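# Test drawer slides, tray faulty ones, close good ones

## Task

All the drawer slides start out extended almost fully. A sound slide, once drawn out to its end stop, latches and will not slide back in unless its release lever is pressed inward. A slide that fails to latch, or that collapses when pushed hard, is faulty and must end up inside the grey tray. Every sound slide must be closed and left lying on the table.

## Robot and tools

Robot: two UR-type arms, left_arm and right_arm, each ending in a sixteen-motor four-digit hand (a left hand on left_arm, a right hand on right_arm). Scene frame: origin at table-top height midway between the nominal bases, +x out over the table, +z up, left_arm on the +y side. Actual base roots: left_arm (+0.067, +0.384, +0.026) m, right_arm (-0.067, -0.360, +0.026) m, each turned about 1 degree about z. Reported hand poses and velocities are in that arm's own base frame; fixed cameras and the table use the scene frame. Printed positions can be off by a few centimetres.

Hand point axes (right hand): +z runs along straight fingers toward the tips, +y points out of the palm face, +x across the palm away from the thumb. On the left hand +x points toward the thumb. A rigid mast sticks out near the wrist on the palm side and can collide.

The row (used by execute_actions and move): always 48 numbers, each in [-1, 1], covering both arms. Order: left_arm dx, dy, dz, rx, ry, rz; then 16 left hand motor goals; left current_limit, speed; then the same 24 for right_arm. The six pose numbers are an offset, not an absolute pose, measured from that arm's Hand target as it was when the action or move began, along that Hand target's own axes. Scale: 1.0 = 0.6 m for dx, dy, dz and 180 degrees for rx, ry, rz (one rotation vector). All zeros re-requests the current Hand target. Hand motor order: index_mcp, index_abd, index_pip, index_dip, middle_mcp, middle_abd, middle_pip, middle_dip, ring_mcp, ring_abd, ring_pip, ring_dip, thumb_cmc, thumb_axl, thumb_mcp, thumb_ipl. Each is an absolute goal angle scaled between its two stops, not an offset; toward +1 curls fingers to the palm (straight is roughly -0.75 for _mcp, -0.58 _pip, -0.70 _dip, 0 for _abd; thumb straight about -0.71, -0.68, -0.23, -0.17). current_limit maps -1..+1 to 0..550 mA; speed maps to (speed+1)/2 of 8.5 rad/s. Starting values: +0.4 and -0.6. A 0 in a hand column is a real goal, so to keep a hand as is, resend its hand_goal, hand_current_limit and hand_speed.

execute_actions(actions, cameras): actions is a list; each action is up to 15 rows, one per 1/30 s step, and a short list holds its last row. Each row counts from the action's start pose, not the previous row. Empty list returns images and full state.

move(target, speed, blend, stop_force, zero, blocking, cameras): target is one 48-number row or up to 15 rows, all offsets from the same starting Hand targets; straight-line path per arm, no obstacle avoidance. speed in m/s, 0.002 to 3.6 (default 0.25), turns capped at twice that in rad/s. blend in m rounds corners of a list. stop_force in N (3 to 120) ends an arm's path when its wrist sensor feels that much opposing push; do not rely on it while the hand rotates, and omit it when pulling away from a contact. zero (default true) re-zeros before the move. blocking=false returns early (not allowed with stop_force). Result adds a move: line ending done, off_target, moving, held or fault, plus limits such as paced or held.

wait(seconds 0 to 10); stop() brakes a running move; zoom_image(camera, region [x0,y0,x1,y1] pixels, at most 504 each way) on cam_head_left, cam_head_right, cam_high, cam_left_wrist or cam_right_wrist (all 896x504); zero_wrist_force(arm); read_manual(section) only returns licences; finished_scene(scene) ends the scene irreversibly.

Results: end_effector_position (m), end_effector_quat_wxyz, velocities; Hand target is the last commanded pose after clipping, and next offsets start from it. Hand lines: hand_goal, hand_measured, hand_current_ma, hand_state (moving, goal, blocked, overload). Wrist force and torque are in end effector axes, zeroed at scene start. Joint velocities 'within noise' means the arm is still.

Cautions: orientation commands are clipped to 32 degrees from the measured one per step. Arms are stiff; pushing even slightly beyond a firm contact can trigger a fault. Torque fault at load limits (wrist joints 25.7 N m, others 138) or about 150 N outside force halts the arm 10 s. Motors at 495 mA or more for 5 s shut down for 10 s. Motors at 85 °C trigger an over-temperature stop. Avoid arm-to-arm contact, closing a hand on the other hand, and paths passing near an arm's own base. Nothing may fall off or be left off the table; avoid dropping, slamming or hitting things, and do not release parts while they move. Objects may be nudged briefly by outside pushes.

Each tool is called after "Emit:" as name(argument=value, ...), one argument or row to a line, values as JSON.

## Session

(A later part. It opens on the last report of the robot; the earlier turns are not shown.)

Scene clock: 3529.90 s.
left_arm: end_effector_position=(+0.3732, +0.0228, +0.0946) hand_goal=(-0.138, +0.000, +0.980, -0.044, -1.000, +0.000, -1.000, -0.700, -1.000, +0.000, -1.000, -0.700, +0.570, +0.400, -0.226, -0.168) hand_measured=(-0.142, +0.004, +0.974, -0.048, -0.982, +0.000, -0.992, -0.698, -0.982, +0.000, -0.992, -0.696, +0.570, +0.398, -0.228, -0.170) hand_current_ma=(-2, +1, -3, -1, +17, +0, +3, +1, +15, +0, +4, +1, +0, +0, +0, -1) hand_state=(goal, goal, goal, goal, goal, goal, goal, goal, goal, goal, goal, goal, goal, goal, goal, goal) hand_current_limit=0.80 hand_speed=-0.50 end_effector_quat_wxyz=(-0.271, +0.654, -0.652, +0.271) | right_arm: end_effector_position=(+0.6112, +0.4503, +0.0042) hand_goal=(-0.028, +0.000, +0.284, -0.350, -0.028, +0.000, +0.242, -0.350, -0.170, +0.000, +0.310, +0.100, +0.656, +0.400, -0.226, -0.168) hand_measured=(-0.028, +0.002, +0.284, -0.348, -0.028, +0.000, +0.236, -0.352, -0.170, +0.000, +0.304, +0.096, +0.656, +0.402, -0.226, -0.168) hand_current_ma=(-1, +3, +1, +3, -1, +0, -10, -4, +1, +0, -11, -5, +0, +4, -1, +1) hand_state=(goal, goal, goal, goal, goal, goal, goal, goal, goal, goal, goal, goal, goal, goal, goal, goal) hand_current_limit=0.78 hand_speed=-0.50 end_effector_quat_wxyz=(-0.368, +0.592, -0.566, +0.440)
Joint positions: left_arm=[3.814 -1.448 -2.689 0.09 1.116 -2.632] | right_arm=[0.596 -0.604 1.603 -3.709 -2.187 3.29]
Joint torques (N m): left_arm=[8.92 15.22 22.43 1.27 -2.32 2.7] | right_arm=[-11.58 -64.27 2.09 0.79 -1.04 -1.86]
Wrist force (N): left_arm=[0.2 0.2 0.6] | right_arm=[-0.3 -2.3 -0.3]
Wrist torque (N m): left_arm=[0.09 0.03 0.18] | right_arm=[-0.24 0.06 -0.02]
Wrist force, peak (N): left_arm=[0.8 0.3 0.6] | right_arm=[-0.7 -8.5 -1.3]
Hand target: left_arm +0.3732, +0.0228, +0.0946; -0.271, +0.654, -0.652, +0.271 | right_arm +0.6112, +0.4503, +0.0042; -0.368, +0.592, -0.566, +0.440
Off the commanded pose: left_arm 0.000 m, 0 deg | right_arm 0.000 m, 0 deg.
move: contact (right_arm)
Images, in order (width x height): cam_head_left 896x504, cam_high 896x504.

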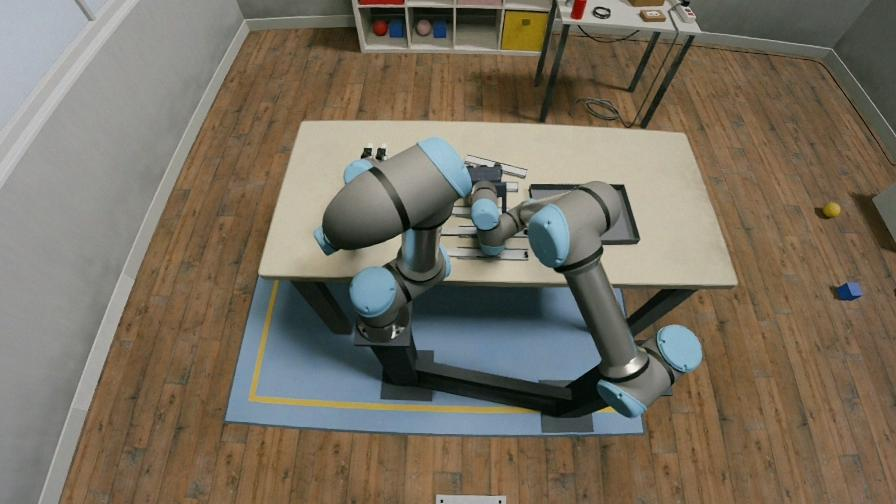

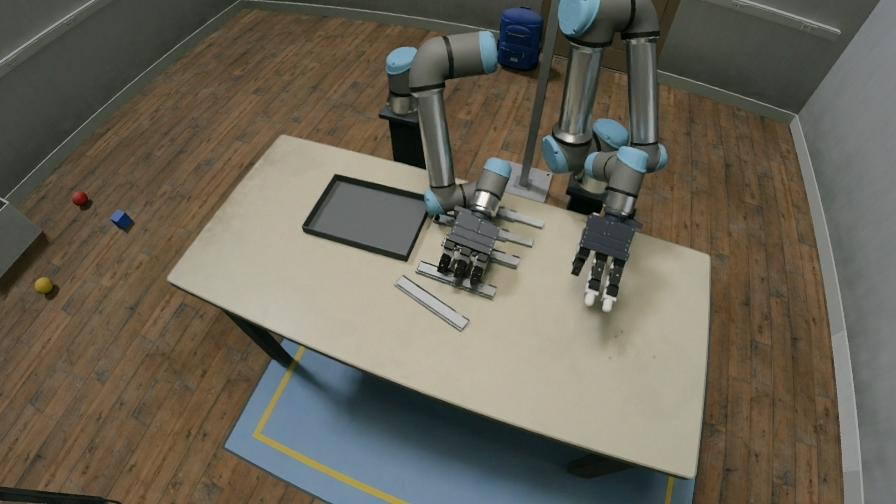

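Emit:
execute_actions(
  actions=[
    [[0,0,0,0,0,0, -0.137,0,0.98,-0.043, -1,0,-1,-0.7, -1,0,-1,-0.7, 0.571,0.401,-0.226,-0.168, 0.8,-0.5, 0.0001,-0.0008,-0.0003,0,0,0, 0.0685,0,0.219,-0.377, 0.0685,0,0.153,-0.377, -0.17,0,0.31,0.1, 0.657,0.401,-0.226,-0.168, 0.78,-0.7]],
    [[0,0,0,0,0,0, -0.137,0,0.98,-0.043, -1,0,-1,-0.7, -1,0,-1,-0.7, 0.571,0.401,-0.226,-0.168, 0.8,-0.5, 0,0,0,0,0,0, 0.1233,0,0.168,-0.377, 0.1233,0,0.0993,-0.377, -0.17,0,0.31,0.1, 0.657,0.401,-0.226,-0.168, 0.78,-0.7]],
    [[0,0,0,0,0,0, -0.137,0,0.98,-0.043, -1,0,-1,-0.7, -1,0,-1,-0.7, 0.571,0.401,-0.226,-0.168, 0.8,-0.5, 0,0,0,0,0,0, 0.18,0,0.15,-0.36, 0.19,0,0.07,-0.37, -0.17,0,0.31,0.1, 0.657,0.401,-0.226,-0.168, 0.78,-0.7]],
    [[0,0,0,0,0,0, -0.137,0,0.98,-0.043, -1,0,-1,-0.7, -1,0,-1,-0.7, 0.571,0.401,-0.226,-0.168, 0.8,-0.5, 0,0,0,0,0,0, 0.25,0,0.18,-0.34, 0.29,0,0.1,-0.35, -0.17,0,0.31,0.1, 0.657,0.401,-0.226,-0.168, 0.78,-0.7]],
  ],
  cameras=["cam_head_left"],
)

Emit:
zoom_image(
  camera="cam_head_left",
  region=[430, 180, 530, 240],
)

Scene clock: 3546.70 s.
left_arm: end_effector_position=(+0.3732, +0.0228, +0.0946) hand_goal=(-0.138, +0.000, +0.980, -0.044, -1.000, +0.000, -1.000, -0.700, -1.000, +0.000, -1.000, -0.700, +0.570, +0.400, -0.226, -0.168) hand_measured=(-0.142, +0.004, +0.974, -0.048, -0.982, +0.000, -0.992, -0.698, -0.982, +0.000, -0.992, -0.696, +0.570, +0.398, -0.228, -0.170) hand_current_ma=(-2, +1, -3, -1, +17, +0, +3, +1, +15, +0, +4, +1, +0, +0, +0, -1) hand_state=(goal, goal, goal, goal, goal, goal, goal, goal, goal, goal, goal, goal, goal, goal, goal, goal) hand_current_limit=0.80 hand_speed=-0.50 end_effector_quat_wxyz=(-0.271, +0.654, -0.652, +0.271) | right_arm: end_effector_position=(+0.6112, +0.4503, +0.0047) hand_goal=(+0.250, +0.000, +0.180, -0.340, +0.290, +0.000, +0.100, -0.350, -0.170, +0.000, +0.310, +0.100, +0.656, +0.400, -0.226, -0.168) hand_measured=(+0.116, +0.002, +0.142, -0.358, +0.150, +0.000, +0.068, -0.368, -0.170, +0.000, +0.304, +0.096, +0.656, +0.402, -0.226, -0.168) hand_current_ma=(-490, +2, -111, -44, -490, +0, -93, -42, +1, +0, -11, -5, +0, +4, -1, +1) hand_state=(blocked, goal, blocked, goal, blocked, goal, blocked, goal, goal, goal, goal, goal, goal, goal, goal, goal) hand_current_limit=0.78 hand_speed=-0.70 end_effector_quat_wxyz=(-0.368, +0.592, -0.566, +0.440)
Joint positions: left_arm=[3.814 -1.448 -2.689 0.09 1.116 -2.632] | right_arm=[0.596 -0.605 1.603 -3.708 -2.187 3.29]
Joint torques (N m): left_arm=[9.14 13.4 21.1 2.77 -2.17 2.56] | right_arm=[-10.46 -44.99 -26.22 -2.66 -0.6 -1.08]
Wrist force (N): left_arm=[0.4 0.0 0.8] | right_arm=[-0.2 0.6 1.5]
Wrist torque (N m): left_arm=[0.05 0.00 0.21] | right_arm=[0.16 0.07 -0.03]
Wrist force, peak (N): left_arm=[0.5 0.5 1.0] | right_arm=[0.2 -2.4 1.4]
Hand target: left_arm +0.3732, +0.0228, +0.0946; -0.271, +0.654, -0.652, +0.271 | right_arm +0.6112, +0.4503, +0.0048; -0.368, +0.592, -0.566, +0.440
Off the commanded pose: left_arm 0.000 m, 0 deg | right_arm 0.000 m, 0 deg.
Images, in order (width x height): cam_head_left 896x504.

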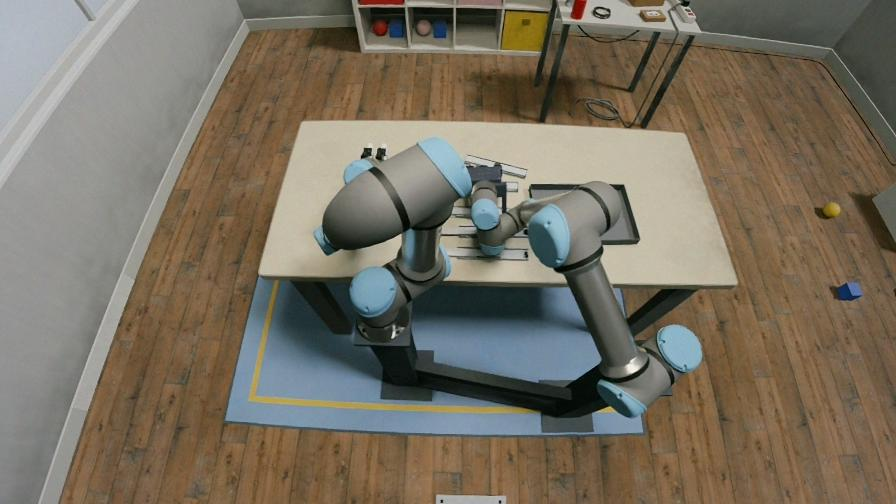

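Scaled by 5.040 from the camera's 896x504 image, which has a finer 1280x720 frame.

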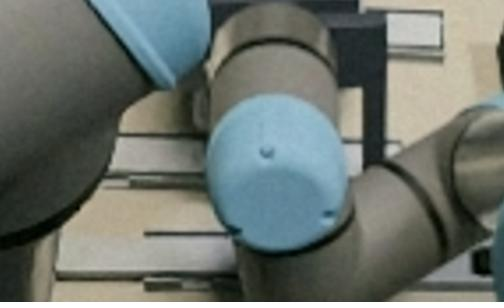

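Emit:
execute_actions(
  actions=[
    [[0,0,0,0,0,0, -0.137,0,0.98,-0.043, -1,0,-1,-0.7, -1,0,-1,-0.7, 0.571,0.401,-0.226,-0.168, 0.8,-0.5, 0,0,0,0,0,0, 0.27,0,0.22,-0.325, 0.3,0,0.14,-0.335, -0.17,0,0.31,0.1, 0.657,0.401,-0.226,-0.168, 0.78,-0.7]],
    [[0,0,0,0,0,0, -0.137,0,0.98,-0.043, -1,0,-1,-0.7, -1,0,-1,-0.7, 0.571,0.401,-0.226,-0.168, 0.8,-0.5, 0,0,0,0,0,0, 0.28,0,0.25,-0.31, 0.31,0,0.175,-0.32, -0.17,0,0.31,0.1, 0.657,0.401,-0.226,-0.168, 0.78,-0.7]],
  ],
)

Emit:
move(
  target=[0,0,0,0,0,0, -0.137,0,0.98,-0.043, -1,0,-1,-0.7, -1,0,-1,-0.7, 0.571,0.401,-0.226,-0.168, 0.8,-0.5, 0.0009,-0.0078,-0.0028,0,0,0, 0.28,0,0.25,-0.31, 0.31,0,0.175,-0.32, -0.17,0,0.31,0.1, 0.657,0.401,-0.226,-0.168, 0.78,-0.7],
  speed=0.02,
  cameras=["cam_head_left","cam_head_right"],
)

Emit:
zoom_image(
  camera="cam_head_left",
  region=[430, 180, 530, 240],
)

Scene clock: 3559.60 s.
left_arm: end_effector_position=(+0.3732, +0.0228, +0.0946) hand_goal=(-0.138, +0.000, +0.980, -0.044, -1.000, +0.000, -1.000, -0.700, -1.000, +0.000, -1.000, -0.700, +0.570, +0.400, -0.226, -0.168) hand_measured=(-0.142, +0.004, +0.974, -0.048, -0.982, +0.000, -0.992, -0.698, -0.982, +0.000, -0.992, -0.696, +0.570, +0.398, -0.228, -0.170) hand_current_ma=(-2, +1, -3, -1, +17, +0, +3, +1, +15, +0, +4, +1, +0, +0, +0, -1) hand_state=(goal, goal, goal, goal, goal, goal, goal, goal, goal, goal, goal, goal, goal, goal, goal, goal) hand_current_limit=0.80 hand_speed=-0.50 end_effector_quat_wxyz=(-0.271, +0.654, -0.652, +0.271) | right_arm: end_effector_position=(+0.6112, +0.4503, +0.0048) hand_goal=(+0.280, +0.000, +0.250, -0.310, +0.310, +0.000, +0.174, -0.320, -0.170, +0.000, +0.310, +0.100, +0.656, +0.400, -0.226, -0.168) hand_measured=(+0.116, +0.002, +0.156, -0.348, +0.150, +0.000, +0.082, -0.360, -0.170, +0.000, +0.304, +0.096, +0.656, +0.402, -0.226, -0.168) hand_current_ma=(-490, +2, -351, -116, -489, +0, -333, -121, +1, +0, -11, -5, +0, +4, -1, +1) hand_state=(blocked, goal, blocked, blocked, blocked, goal, blocked, blocked, goal, goal, goal, goal, goal, goal, goal, goal) hand_current_limit=0.78 hand_speed=-0.70 end_effector_quat_wxyz=(-0.368, +0.592, -0.566, +0.440)
Joint positions: left_arm=[3.814 -1.448 -2.689 0.09 1.116 -2.632] | right_arm=[0.596 -0.605 1.603 -3.708 -2.187 3.29]
Joint torques (N m): left_arm=[8.75 10.97 21.41 3.58 -2.43 2.5] | right_arm=[-10.21 -66.37 -26.93 -0.09 0.51 -0.88]
Wrist force (N): left_arm=[0.1 0.4 0.7] | right_arm=[0.2 1.1 1.4]
Wrist torque (N m): left_arm=[0.10 0.05 0.17] | right_arm=[0.13 0.02 -0.03]
Wrist force, peak (N): left_arm=[0.3 -0.1 1.1] | right_arm=[0.0 1.5 2.1]
Hand target: left_arm +0.3732, +0.0228, +0.0946; -0.271, +0.654, -0.652, +0.271 | right_arm +0.6112, +0.4503, +0.0048; -0.368, +0.592, -0.566, +0.440
Off the commanded pose: left_arm 0.000 m, 0 deg | right_arm 0.000 m, 0 deg.

Scene clock: 3560.30 s.
left_arm: end_effector_position=(+0.3732, +0.0228, +0.0946) hand_goal=(-0.138, +0.000, +0.980, -0.044, -1.000, +0.000, -1.000, -0.700, -1.000, +0.000, -1.000, -0.700, +0.570, +0.400, -0.226, -0.168) hand_measured=(-0.142, +0.004, +0.974, -0.048, -0.982, +0.000, -0.992, -0.698, -0.982, +0.000, -0.992, -0.696, +0.570, +0.398, -0.228, -0.170) hand_current_ma=(-2, +1, -3, -1, +17, +0, +3, +1, +15, +0, +4, +1, +0, +0, +0, -1) hand_state=(goal, goal, goal, goal, goal, goal, goal, goal, goal, goal, goal, goal, goal, goal, goal, goal) hand_current_limit=0.80 hand_speed=-0.50 end_effector_quat_wxyz=(-0.271, +0.654, -0.652, +0.271) | right_arm: end_effector_position=(+0.6113, +0.4503, +0.0099) hand_goal=(+0.280, +0.000, +0.250, -0.310, +0.310, +0.000, +0.174, -0.320, -0.170, +0.000, +0.310, +0.100, +0.656, +0.400, -0.226, -0.168) hand_measured=(+0.124, +0.002, +0.182, -0.336, +0.156, +0.000, +0.112, -0.346, -0.170, +0.000, +0.304, +0.096, +0.654, +0.402, -0.226, -0.168) hand_current_ma=(-489, +2, -232, -68, -489, +0, -209, -74, +1, +0, -11, -5, -2, +4, -1, +1) hand_state=(blocked, goal, blocked, blocked, blocked, goal, blocked, blocked, goal, goal, goal, goal, goal, goal, goal, goal) hand_current_limit=0.78 hand_speed=-0.70 end_effector_quat_wxyz=(-0.368, +0.592, -0.566, +0.440)
Joint positions: left_arm=[3.814 -1.448 -2.689 0.09 1.116 -2.632] | right_arm=[0.596 -0.615 1.606 -3.701 -2.187 3.29]
Joint torques (N m): left_arm=[7.84 11.18 20.79 3.59 -2.19 2.35] | right_arm=[-10.91 -47.05 -1.85 -1.2 0.7 -1.87]
Wrist force (N): left_arm=[0.4 -0.1 0.7] | right_arm=[0.7 -1.2 0.4]
Wrist torque (N m): left_arm=[0.05 0.01 0.20] | right_arm=[-0.14 0.02 -0.06]
Wrist force, peak (N): left_arm=[0.2 -0.1 1.0] | right_arm=[0.3 1.6 1.1]
Hand target: left_arm +0.3732, +0.0228, +0.0946; -0.271, +0.654, -0.652, +0.271 | right_arm +0.6113, +0.4503, +0.0098; -0.368, +0.592, -0.566, +0.440
Off the commanded pose: left_arm 0.000 m, 0 deg | right_arm 0.000 m, 0 deg.
move: done
Images, in order (width x height): cam_head_left 896x504, cam_head_right 896x504.

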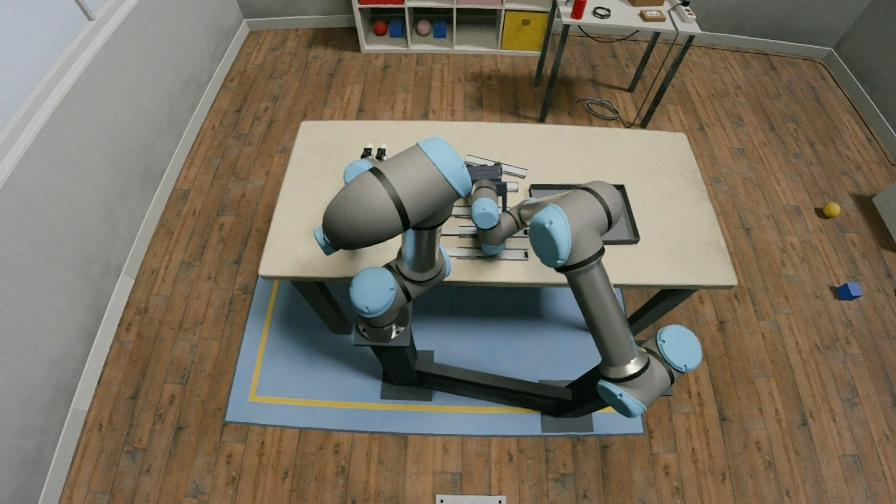

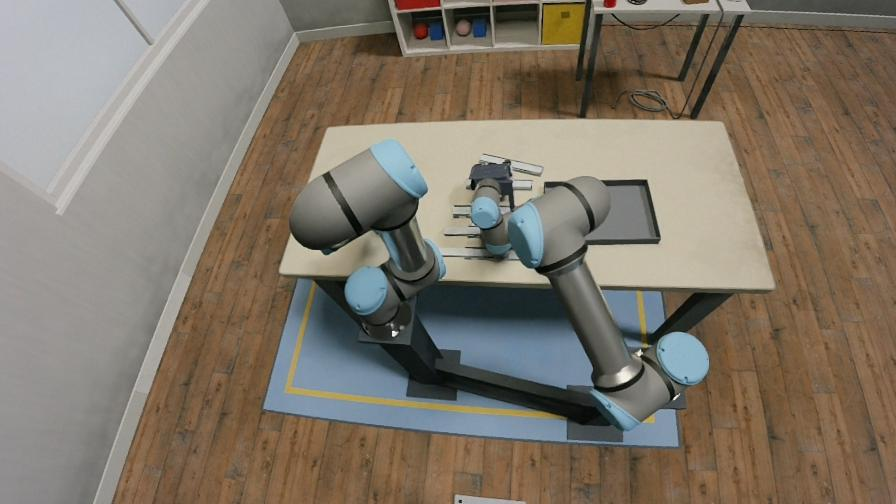

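Scaled by 5.040 from the camera's 896x504 image, which has a finer 1280x720 frame.

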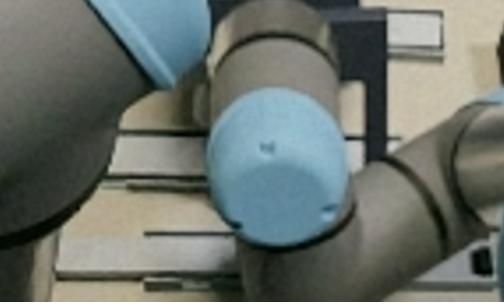

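Emit:
execute_actions(
  actions=[],
)

Emit:
zoom_image(
  camera="cam_high",
  region=[425, 225, 525, 285],
)

Emit:
zoom_image(
  camera="cam_head_right",
  region=[440, 190, 540, 240],
)

Scene clock: 3573.87 s.
left_arm: end_effector_position=(+0.3732, +0.0228, +0.0946) hand_goal=(-0.138, +0.000, +0.980, -0.044, -1.000, +0.000, -1.000, -0.700, -1.000, +0.000, -1.000, -0.700, +0.570, +0.400, -0.226, -0.168) hand_measured=(-0.142, +0.004, +0.974, -0.048, -0.982, +0.000, -0.992, -0.698, -0.982, +0.000, -0.992, -0.696, +0.570, +0.398, -0.228, -0.170) hand_current_ma=(-2, +1, -3, -1, +17, +0, +3, +1, +15, +0, +4, +1, +0, +0, +0, -1) hand_state=(goal, goal, goal, goal, goal, goal, goal, goal, goal, goal, goal, goal, goal, goal, goal, goal) hand_current_limit=0.80 hand_speed=-0.50 end_effector_quat_wxyz=(-0.271, +0.654, -0.652, +0.271) | right_arm: end_effector_position=(+0.6113, +0.4502, +0.0098) hand_goal=(+0.280, +0.000, +0.250, -0.310, +0.310, +0.000, +0.174, -0.320, -0.170, +0.000, +0.310, +0.100, +0.656, +0.400, -0.226, -0.168) hand_measured=(+0.124, +0.002, +0.182, -0.334, +0.156, +0.000, +0.112, -0.344, -0.170, +0.000, +0.304, +0.096, +0.654, +0.402, -0.226, -0.168) hand_current_ma=(-490, +2, -229, -61, -490, +0, -206, -67, +1, +0, -11, -5, -2, +4, -1, +1) hand_state=(blocked, goal, blocked, blocked, blocked, goal, blocked, blocked, goal, goal, goal, goal, goal, goal, goal, goal) hand_current_limit=0.78 hand_speed=-0.70 end_effector_quat_wxyz=(-0.368, +0.592, -0.566, +0.440)
Joint positions: left_arm=[3.814 -1.448 -2.689 0.09 1.116 -2.632] | right_arm=[0.596 -0.614 1.606 -3.701 -2.187 3.29]
Joint velocities: within noise
Joint torques (N m): left_arm=[8.04 9.53 20.45 3.79 -2.34 2.46] | right_arm=[-8.29 -37.17 -26.34 -4.36 0.79 -2.29]
Wrist force (N): left_arm=[0.1 0.1 0.5] | right_arm=[0.6 -3.1 0.7]
Wrist torque (N m): left_arm=[0.09 0.04 0.18] | right_arm=[-0.27 0.03 -0.06]
Wrist force, peak (N): left_arm=[0.8 -0.2 1.0] | right_arm=[0.7 -3.3 1.1]
Hand target: left_arm +0.3732, +0.0228, +0.0946; -0.271, +0.654, -0.652, +0.271 | right_arm +0.6113, +0.4503, +0.0098; -0.368, +0.592, -0.566, +0.440
Off the commanded pose: left_arm 0.000 m, 0 deg | right_arm 0.000 m, 0 deg.
camera_calibration:
cam_left_wrist: T_world_to_cam=[[0.438144, 0.796367, 0.416928, -0.248503], [-0.128881, -0.403373, 0.905914, -0.0762236], [0.889618, -0.450655, -0.0740986, -0.192538], [0, 0, 0, 1]] pos_world=[0.270341, 0.0803847, 0.158393]
cam_right_wrist: T_world_to_cam=[[-0.199326, 0.685668, -0.700092, -0.147544], [-0.49592, 0.545605, 0.675558, 0.00373121], [0.845182, 0.481846, 0.231283, -0.60963], [0, 0, 0, 1]] pos_world=[0.48769, 0.392878, 0.0351824]

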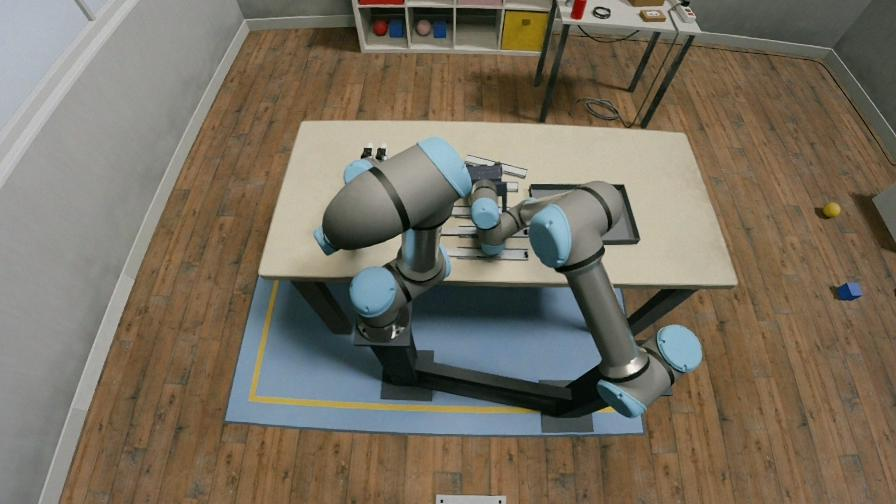

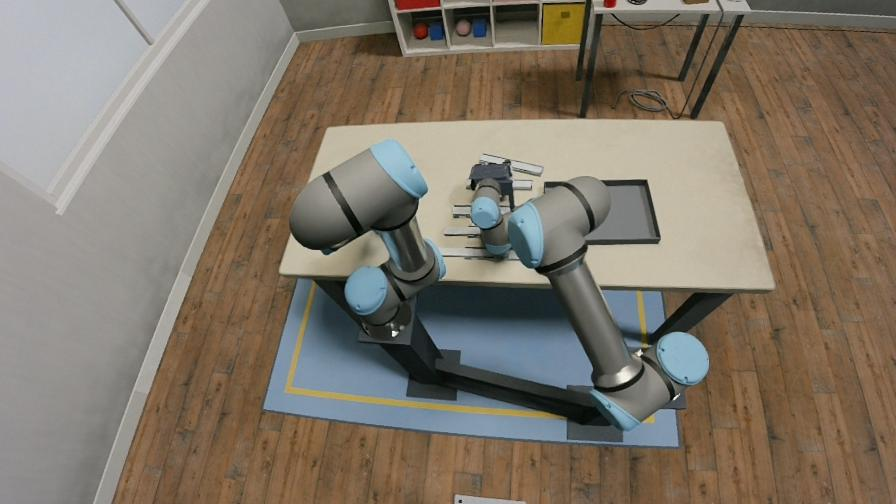

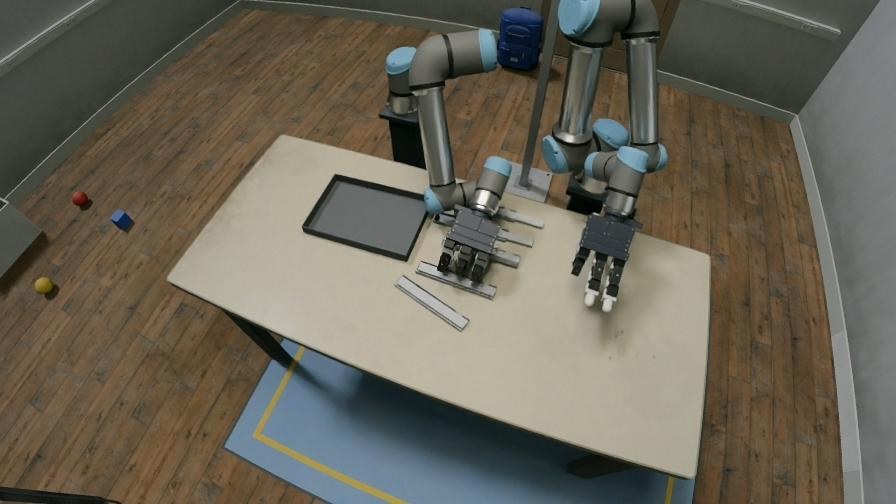

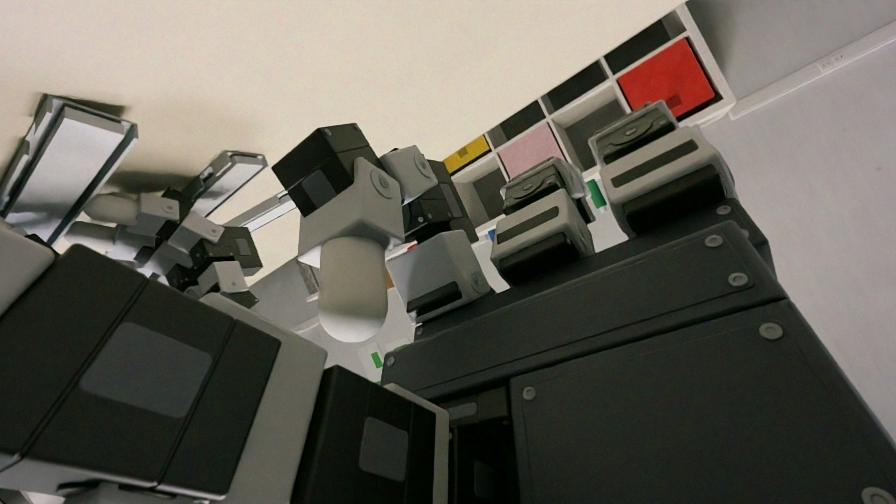

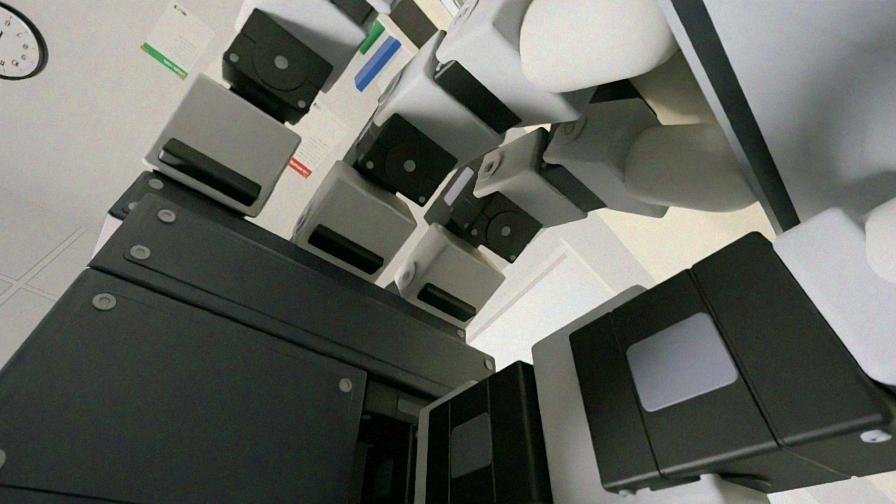

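Scaled by 5.040 from the camera's 896x504 image, which has a finer 1280x720 frame.

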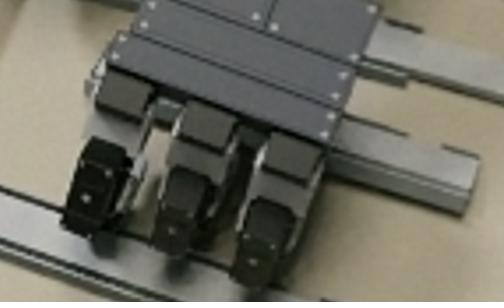

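Scaled by 5.040 from the camera's 896x504 image, which has a finer 1280x720 frame.

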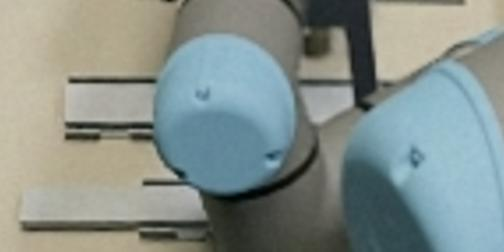

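Emit:
zoom_image(
  camera="cam_right_wrist",
  region=[500, 0, 896, 260],
)

Emit:
zoom_image(
  camera="cam_left_wrist",
  region=[0, 80, 300, 310],
)

Scaled by 1.273 from the camera's 896x504 image, which has a finer 1280x720 frame.

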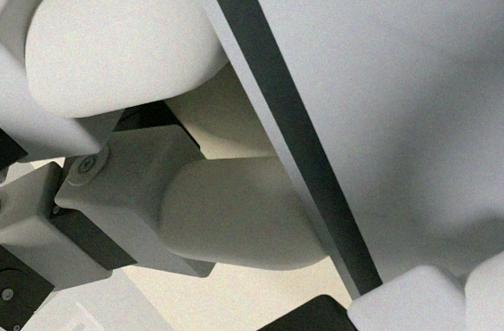

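Scaled by 1.680 from the camera's 896x504 image, which has a finer 1280x720 frame.

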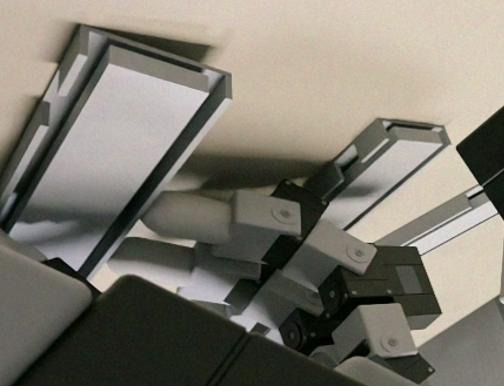

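Emit:
execute_actions(
  actions=[
    [[0,0,0,0,0,0, -0.137,0,0.98,-0.043, -1,0,-1,-0.7, -1,0,-1,-0.7, 0.571,0.401,-0.226,-0.168, 0.8,-0.5, 0.0005,0.0039,0.0014,0,0,0, 0.14,0,0.18,-0.34, 0.17,0,0.11,-0.35, -0.17,0,0.31,0.1, 0.657,0.401,-0.226,-0.168, 0.78,-0.7]],
    [[0,0,0,0,0,0, -0.137,0,0.98,-0.043, -1,0,-1,-0.7, -1,0,-1,-0.7, 0.571,0.401,-0.226,-0.168, 0.8,-0.5, 0.0005,0.0039,0.0014,0,0,0, 0.05,0,0.24,-0.35, 0.05,0,0.2,-0.35, -0.17,0,0.31,0.1, 0.657,0.401,-0.226,-0.168, 0.78,-0.7]],
  ],
)

Emit:
move(
  target=[
    [0,0,0,0,0,0, -0.137,0,0.98,-0.043, -1,0,-1,-0.7, -1,0,-1,-0.7, 0.571,0.401,-0.226,-0.168, 0.8,-0.5, 0.0087,-0.0779,-0.0283,0,0,0, 0.05,0,0.24,-0.35, 0.05,0,0.2,-0.35, -0.17,0,0.31,0.1, 0.657,0.401,-0.226,-0.168, 0.78,-0.5],
    [0,0,0,0,0,0, -0.137,0,0.98,-0.043, -1,0,-1,-0.7, -1,0,-1,-0.7, 0.571,0.401,-0.226,-0.168, 0.8,-0.5, 0.0087,-0.0613,-0.074,0,-0.0057,0.0157, -0.274,0,0.3708,-0.3478, -0.274,0,0.3358,-0.3478, -0.17,0,0.31,0.1, 0.657,-0.68,-0.226,0.157, 0.78,-0.5],
  ],
  speed=0.1,
  cameras=["cam_head_left","cam_left_wrist","cam_right_wrist"],
)

Emit:
zoom_image(
  camera="cam_left_wrist",
  region=[0, 80, 300, 310],
)

Emit:
zoom_image(
  camera="cam_head_left",
  region=[430, 180, 530, 240],
)

Scene clock: 3681.27 s.
left_arm: end_effector_position=(+0.3732, +0.0228, +0.0946) hand_goal=(-0.138, +0.000, +0.980, -0.044, -1.000, +0.000, -1.000, -0.700, -1.000, +0.000, -1.000, -0.700, +0.570, +0.400, -0.226, -0.168) hand_measured=(-0.142, +0.004, +0.974, -0.048, -0.982, +0.000, -0.992, -0.698, -0.982, +0.000, -0.992, -0.696, +0.570, +0.398, -0.228, -0.170) hand_current_ma=(-2, +1, -3, -1, +17, +0, +3, +1, +15, +0, +4, +1, +0, +0, +0, -1) hand_state=(goal, goal, goal, goal, goal, goal, goal, goal, goal, goal, goal, goal, goal, goal, goal, goal) hand_current_limit=0.80 hand_speed=-0.50 end_effector_quat_wxyz=(-0.271, +0.654, -0.652, +0.271) | right_arm: end_effector_position=(+0.6112, +0.4491, +0.0049) hand_goal=(+0.050, +0.000, +0.240, -0.350, +0.050, +0.000, +0.200, -0.350, -0.170, +0.000, +0.310, +0.100, +0.656, +0.400, -0.226, -0.168) hand_measured=(+0.054, +0.000, +0.234, -0.350, +0.054, -0.002, +0.194, -0.354, -0.170, +0.000, +0.304, +0.096, +0.656, +0.402, -0.226, -0.168) hand_current_ma=(+6, +0, -13, +0, +8, -1, -11, -5, +1, +0, -11, -5, +1, +4, +0, +1) hand_state=(goal, goal, goal, goal, goal, goal, goal, goal, goal, goal, goal, goal, goal, goal, goal, goal) hand_current_limit=0.78 hand_speed=-0.70 end_effector_quat_wxyz=(-0.368, +0.592, -0.565, +0.440)
Joint positions: left_arm=[3.814 -1.448 -2.689 0.09 1.116 -2.632] | right_arm=[0.595 -0.606 1.606 -3.71 -2.185 3.289]
Joint torques (N m): left_arm=[8.2 6.99 20.46 3.78 -2.25 2.48] | right_arm=[-5.61 -65.23 0.49 0.11 0.06 -1.09]
Wrist force (N): left_arm=[0.3 -0.1 1.0] | right_arm=[-0.2 0.5 -0.1]
Wrist torque (N m): left_arm=[0.03 0.02 0.20] | right_arm=[0.05 0.05 0.01]
Wrist force, peak (N): left_arm=[0.7 0.0 0.9] | right_arm=[-0.1 -7.4 0.5]
Hand target: left_arm +0.3732, +0.0228, +0.0946; -0.271, +0.654, -0.652, +0.271 | right_arm +0.6112, +0.4491, +0.0049; -0.368, +0.592, -0.566, +0.440
Off the commanded pose: left_arm 0.000 m, 0 deg | right_arm 0.000 m, 0 deg.

Scene clock: 3683.73 s.
left_arm: end_effector_position=(+0.3732, +0.0228, +0.0946) hand_goal=(-0.138, +0.000, +0.980, -0.044, -1.000, +0.000, -1.000, -0.700, -1.000, +0.000, -1.000, -0.700, +0.570, +0.400, -0.226, -0.168) hand_measured=(-0.142, +0.004, +0.974, -0.048, -0.982, +0.000, -0.992, -0.698, -0.982, +0.000, -0.992, -0.696, +0.570, +0.398, -0.228, -0.170) hand_current_ma=(-2, +1, -3, -1, +17, +0, +3, +1, +15, +0, +4, +1, +0, +0, +0, -1) hand_state=(goal, goal, goal, goal, goal, goal, goal, goal, goal, goal, goal, goal, goal, goal, goal, goal) hand_current_limit=0.80 hand_speed=-0.50 end_effector_quat_wxyz=(-0.271, +0.654, -0.652, +0.271) | right_arm: end_effector_position=(+0.5821, +0.4500, +0.0549) hand_goal=(-0.274, +0.000, +0.370, -0.348, -0.274, +0.000, +0.336, -0.348, -0.170, +0.000, +0.310, +0.100, +0.656, -0.680, -0.226, +0.156) hand_measured=(-0.264, +0.000, +0.364, -0.350, -0.264, -0.002, +0.332, -0.352, -0.168, +0.000, +0.304, +0.096, +0.656, -0.678, -0.226, +0.154) hand_current_ma=(+23, +0, -10, -3, +25, -1, -9, -5, +2, +0, -10, -5, +1, +5, +0, -5) hand_state=(goal, goal, goal, goal, goal, goal, goal, goal, goal, goal, goal, goal, goal, goal, goal, goal) hand_current_limit=0.78 hand_speed=-0.50 end_effector_quat_wxyz=(-0.384, +0.582, -0.577, +0.426)
Joint positions: left_arm=[3.814 -1.448 -2.689 0.09 1.116 -2.632] | right_arm=[0.613 -0.738 1.711 -3.682 -2.184 3.345]
Joint torques (N m): left_arm=[7.73 6.23 20.77 3.89 -2.29 2.17] | right_arm=[-11.15 -35.81 0.1 -4.8 -1.64 2]
Wrist force (N): left_arm=[0.3 0.1 0.9] | right_arm=[-0.3 0.1 1.0]
Wrist torque (N m): left_arm=[0.06 0.02 0.19] | right_arm=[0.05 0.06 0.06]
Wrist force, peak (N): left_arm=[0.8 0.0 0.9] | right_arm=[0.0 0.0 2.7]
Hand target: left_arm +0.3732, +0.0228, +0.0946; -0.271, +0.654, -0.652, +0.271 | right_arm +0.5821, +0.4500, +0.0549; -0.384, +0.582, -0.577, +0.426
Off the commanded pose: left_arm 0.000 m, 0 deg | right_arm 0.000 m, 0 deg.
move: done
camera_calibration:
cam_left_wrist: T_world_to_cam=[[0.438144, 0.796367, 0.416928, -0.248503], [-0.128881, -0.403373, 0.905914, -0.0762236], [0.889618, -0.450655, -0.0740986, -0.192538], [0, 0, 0, 1]] pos_world=[0.270341, 0.0803847, 0.158393]
cam_right_wrist: T_world_to_cam=[[-0.198271, 0.721494, -0.663427, -0.140286], [-0.496806, 0.509496, 0.702565, -0.0257097], [0.84491, 0.468893, 0.257424, -0.590801], [0, 0, 0, 1]] pos_world=[0.458586, 0.391337, 0.0770794]
Images, in order (width x height): cam_head_left 896x504, cam_left_wrist 896x504, cam_right_wrist 896x504.

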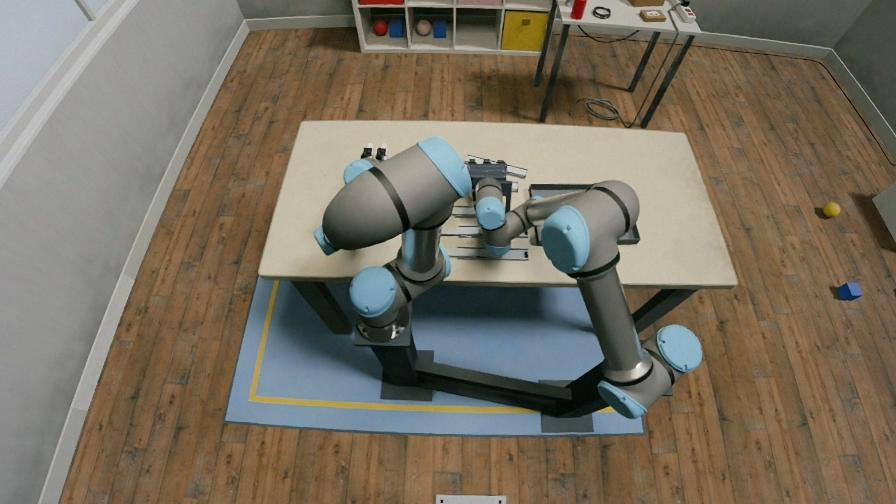

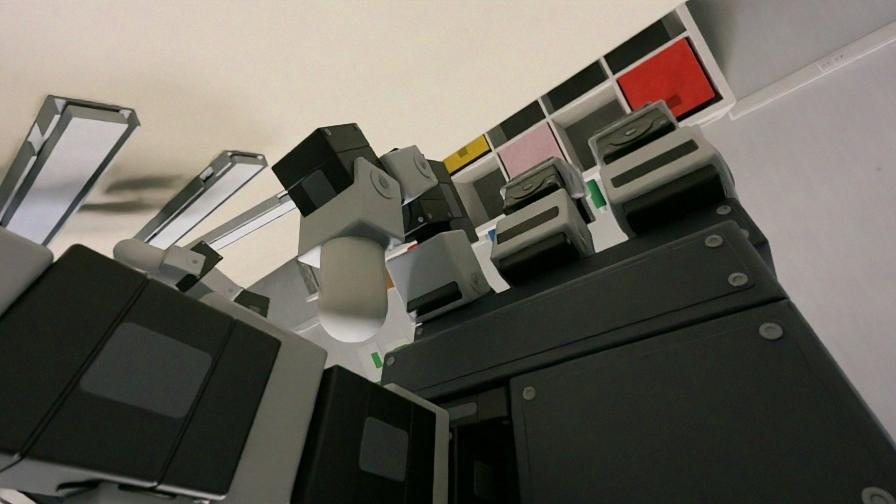

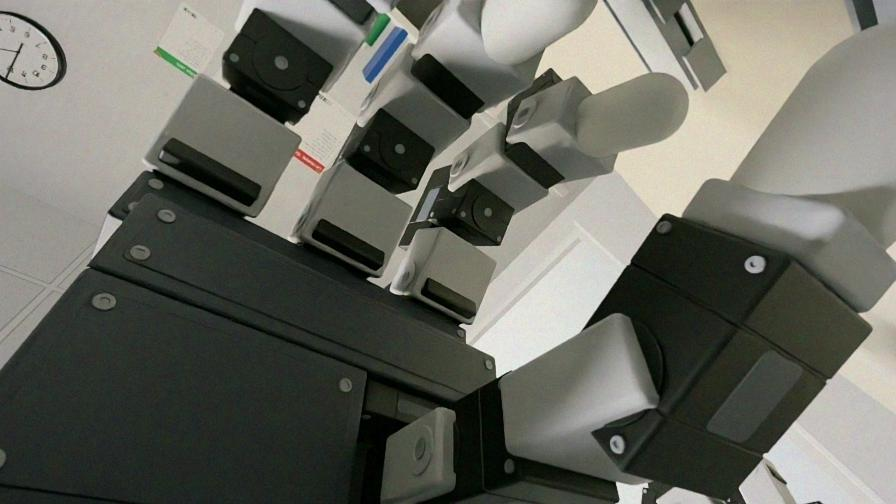

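Scaled by 1.680 from the camera's 896x504 image, which has a finer 1280x720 frame.

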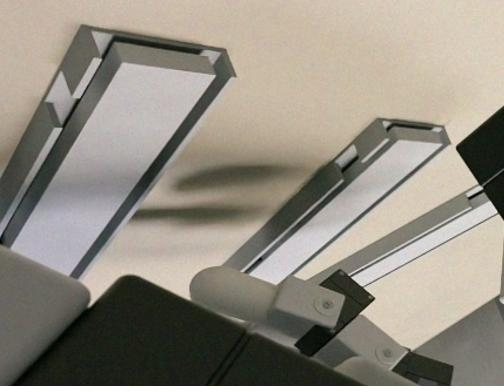

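Scaled by 5.040 from the camera's 896x504 image, which has a finer 1280x720 frame.

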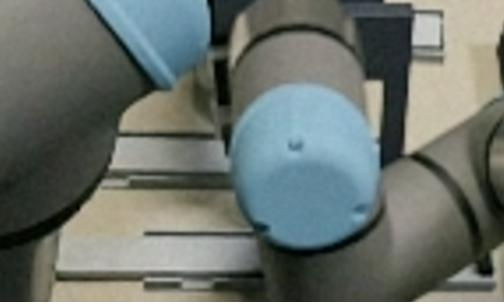

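Emit:
move(
  target=[0,0,0,0,0,0, -0.137,0,0.98,-0.043, -1,0,-1,-0.7, -1,0,-1,-0.7, 0.571,0.401,-0.226,-0.168, 0.8,-0.5, -0.0029,0.0516,0.0188,0,0,0, -0.274,0,0.3708,-0.3478, -0.274,0,0.3358,-0.3478, -0.17,0,0.31,0.1, 0.657,-0.68,-0.226,0.157, 0.78,-0.5],
  speed=0.08,
  stop_force=5,
)

Emit:
move(
  target=[0,0,0,0,0,0, -0.137,0,0.98,-0.043, -1,0,-1,-0.7, -1,0,-1,-0.7, 0.571,0.401,-0.226,-0.168, 0.8,-0.5, -0.0013,0.0243,0.0088,0,0,0, -0.274,0,0.3708,-0.3478, -0.274,0,0.3358,-0.3478, -0.17,0,0.31,0.1, 0.657,-0.68,-0.226,0.157, 0.78,-0.5],
  speed=0.02,
  stop_force=4,
  cameras=["cam_head_left","cam_left_wrist","cam_right_wrist"],
)

Emit:
zoom_image(
  camera="cam_left_wrist",
  region=[0, 80, 300, 310],
)

Emit:
zoom_image(
  camera="cam_right_wrist",
  region=[500, 0, 896, 260],
)

Scene clock: 3697.97 s.
left_arm: end_effector_position=(+0.3732, +0.0228, +0.0946) hand_goal=(-0.138, +0.000, +0.980, -0.044, -1.000, +0.000, -1.000, -0.700, -1.000, +0.000, -1.000, -0.700, +0.570, +0.400, -0.226, -0.168) hand_measured=(-0.142, +0.004, +0.974, -0.048, -0.982, +0.000, -0.992, -0.698, -0.982, +0.000, -0.992, -0.696, +0.570, +0.398, -0.228, -0.170) hand_current_ma=(-2, +1, -3, -1, +17, +0, +3, +1, +15, +0, +4, +1, +0, +0, +0, -1) hand_state=(goal, goal, goal, goal, goal, goal, goal, goal, goal, goal, goal, goal, goal, goal, goal, goal) hand_current_limit=0.80 hand_speed=-0.50 end_effector_quat_wxyz=(-0.271, +0.654, -0.652, +0.271) | right_arm: end_effector_position=(+0.5821, +0.4499, +0.0219) hand_goal=(-0.274, +0.000, +0.370, -0.348, -0.274, +0.000, +0.336, -0.348, -0.170, +0.000, +0.310, +0.100, +0.656, -0.680, -0.226, +0.156) hand_measured=(-0.264, +0.000, +0.364, -0.350, -0.264, -0.002, +0.332, -0.352, -0.168, +0.000, +0.304, +0.096, +0.656, -0.678, -0.226, +0.154) hand_current_ma=(+23, +0, -10, -3, +25, -1, -9, -5, +2, +0, -10, -5, +1, +5, +0, -5) hand_state=(goal, goal, goal, goal, goal, goal, goal, goal, goal, goal, goal, goal, goal, goal, goal, goal) hand_current_limit=0.78 hand_speed=-0.50 end_effector_quat_wxyz=(-0.384, +0.582, -0.577, +0.426)
Joint positions: left_arm=[3.814 -1.448 -2.689 0.09 1.116 -2.632] | right_arm=[0.613 -0.672 1.7 -3.737 -2.184 3.345]
Joint torques (N m): left_arm=[6.88 4.08 19.42 3.85 -2.28 2.58] | right_arm=[2.96 -62.77 1.37 -1.05 -1.6 -1.75]
Wrist force (N): left_arm=[0.5 0.2 0.8] | right_arm=[-0.4 0.1 1.1]
Wrist torque (N m): left_arm=[0.09 0.00 0.21] | right_arm=[0.03 0.07 0.05]
Wrist force, peak (N): left_arm=[0.6 0.2 1.0] | right_arm=[-0.3 1.4 1.3]
Hand target: left_arm +0.3732, +0.0228, +0.0946; -0.271, +0.654, -0.652, +0.271 | right_arm +0.5821, +0.4500, +0.0220; -0.384, +0.582, -0.577, +0.426
Off the commanded pose: left_arm 0.000 m, 0 deg | right_arm 0.000 m, 0 deg.
move: done

Scene clock: 3699.80 s.
left_arm: end_effector_position=(+0.3732, +0.0228, +0.0946) hand_goal=(-0.138, +0.000, +0.980, -0.044, -1.000, +0.000, -1.000, -0.700, -1.000, +0.000, -1.000, -0.700, +0.570, +0.400, -0.226, -0.168) hand_measured=(-0.142, +0.004, +0.974, -0.048, -0.982, +0.000, -0.992, -0.698, -0.982, +0.000, -0.992, -0.696, +0.570, +0.398, -0.228, -0.170) hand_current_ma=(-2, +1, -3, -1, +17, +0, +3, +1, +15, +0, +4, +1, +0, +0, +0, -1) hand_state=(goal, goal, goal, goal, goal, goal, goal, goal, goal, goal, goal, goal, goal, goal, goal, goal) hand_current_limit=0.80 hand_speed=-0.50 end_effector_quat_wxyz=(-0.271, +0.654, -0.652, +0.271) | right_arm: end_effector_position=(+0.5821, +0.4499, +0.0067) hand_goal=(-0.274, +0.000, +0.370, -0.348, -0.274, +0.000, +0.336, -0.348, -0.170, +0.000, +0.310, +0.100, +0.656, -0.680, -0.226, +0.156) hand_measured=(-0.264, +0.000, +0.364, -0.350, -0.264, -0.002, +0.332, -0.352, -0.168, +0.000, +0.304, +0.096, +0.656, -0.678, -0.230, +0.160) hand_current_ma=(+22, +0, -10, -3, +25, -1, -8, -5, +2, +0, -10, -5, +1, +5, -8, +9) hand_state=(goal, goal, goal, goal, goal, goal, goal, goal, goal, goal, goal, goal, goal, goal, goal, goal) hand_current_limit=0.78 hand_speed=-0.50 end_effector_quat_wxyz=(-0.384, +0.582, -0.577, +0.426)
Joint positions: left_arm=[3.814 -1.448 -2.689 0.09 1.116 -2.632] | right_arm=[0.613 -0.641 1.693 -3.761 -2.184 3.345]
Joint torques (N m): left_arm=[8.76 3.64 19.77 3.84 -2.03 2.49] | right_arm=[9.27 -63.3 2.38 0.47 -1.36 -2.02]
Wrist force (N): left_arm=[0.3 -0.1 0.7] | right_arm=[-0.4 -1.6 0.4]
Wrist torque (N m): left_arm=[0.05 0.01 0.20] | right_arm=[-0.11 0.06 0.06]
Wrist force, peak (N): left_arm=[0.5 0.2 1.1] | right_arm=[-0.6 -6.9 -1.3]
Hand target: left_arm +0.3732, +0.0228, +0.0946; -0.271, +0.654, -0.652, +0.271 | right_arm +0.5821, +0.4499, +0.0067; -0.384, +0.582, -0.577, +0.426
Off the commanded pose: left_arm 0.000 m, 0 deg | right_arm 0.000 m, 0 deg.
move: contact (right_arm)
camera_calibration:
cam_left_wrist: T_world_to_cam=[[0.438144, 0.796367, 0.416928, -0.248503], [-0.128881, -0.403373, 0.905914, -0.0762236], [0.889618, -0.450655, -0.0740986, -0.192538], [0, 0, 0, 1]] pos_world=[0.270341, 0.0803847, 0.158393]
cam_right_wrist: T_world_to_cam=[[-0.198271, 0.721494, -0.663427, -0.172283], [-0.496806, 0.509496, 0.702565, 0.00810421], [0.84491, 0.468893, 0.257424, -0.578308], [0, 0, 0, 1]] pos_world=[0.458486, 0.391337, 0.0288794]
Images, in order (width x height): cam_head_left 896x504, cam_left_wrist 896x504, cam_right_wrist 896x504.

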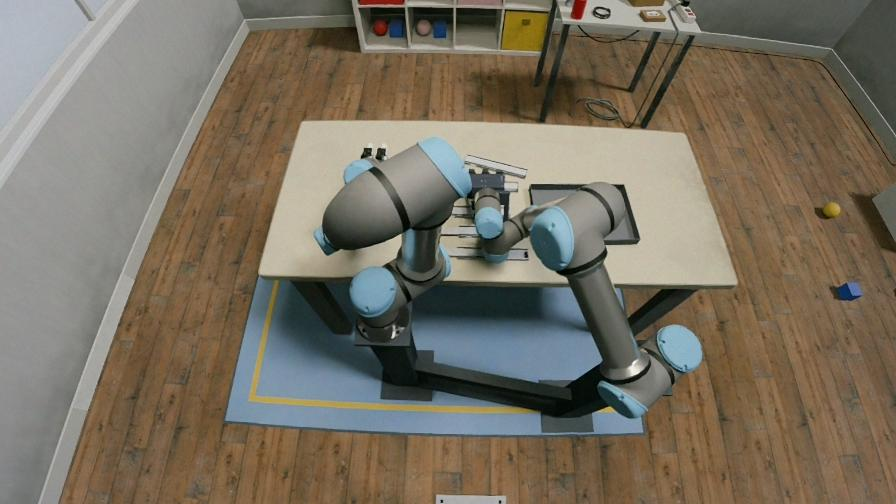

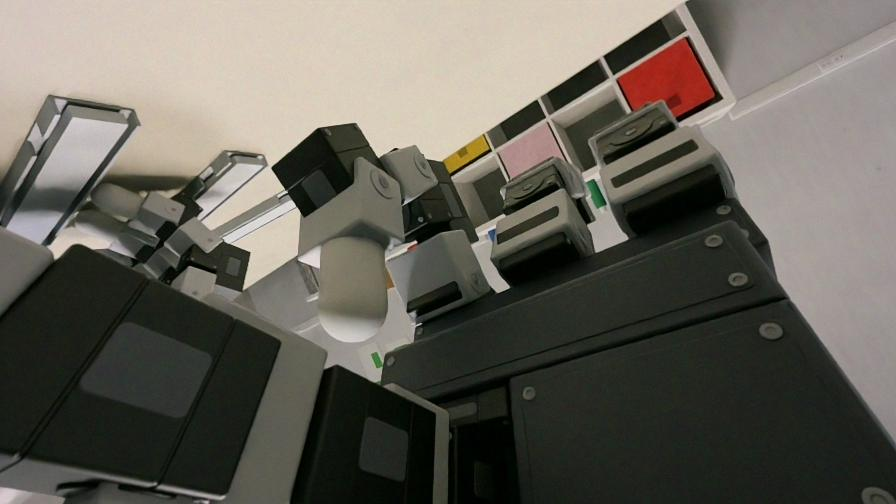

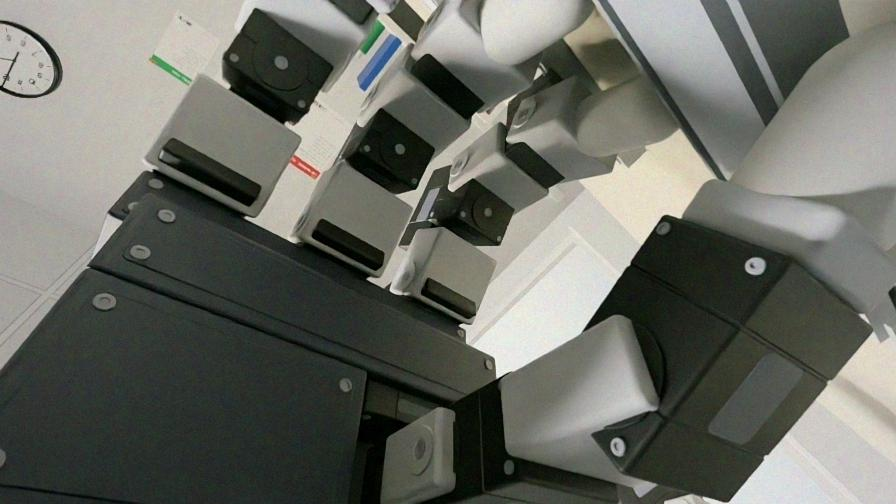

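Scaled by 1.680 from the camera's 896x504 image, which has a finer 1280x720 frame.

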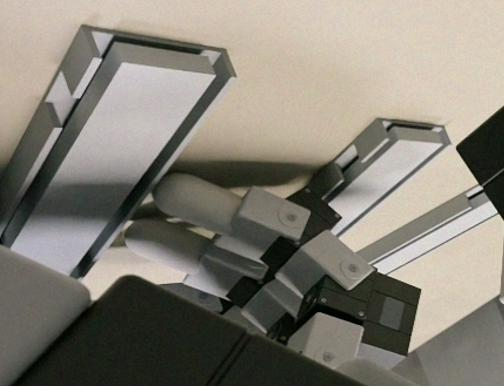

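Scaled by 1.273 from the camera's 896x504 image, which has a finer 1280x720 frame.

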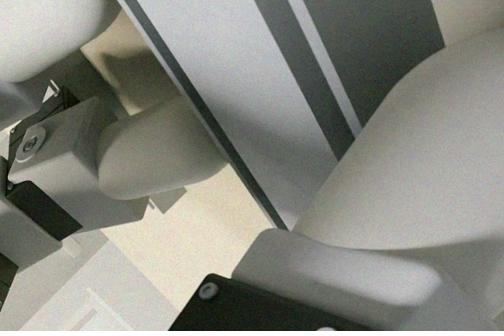

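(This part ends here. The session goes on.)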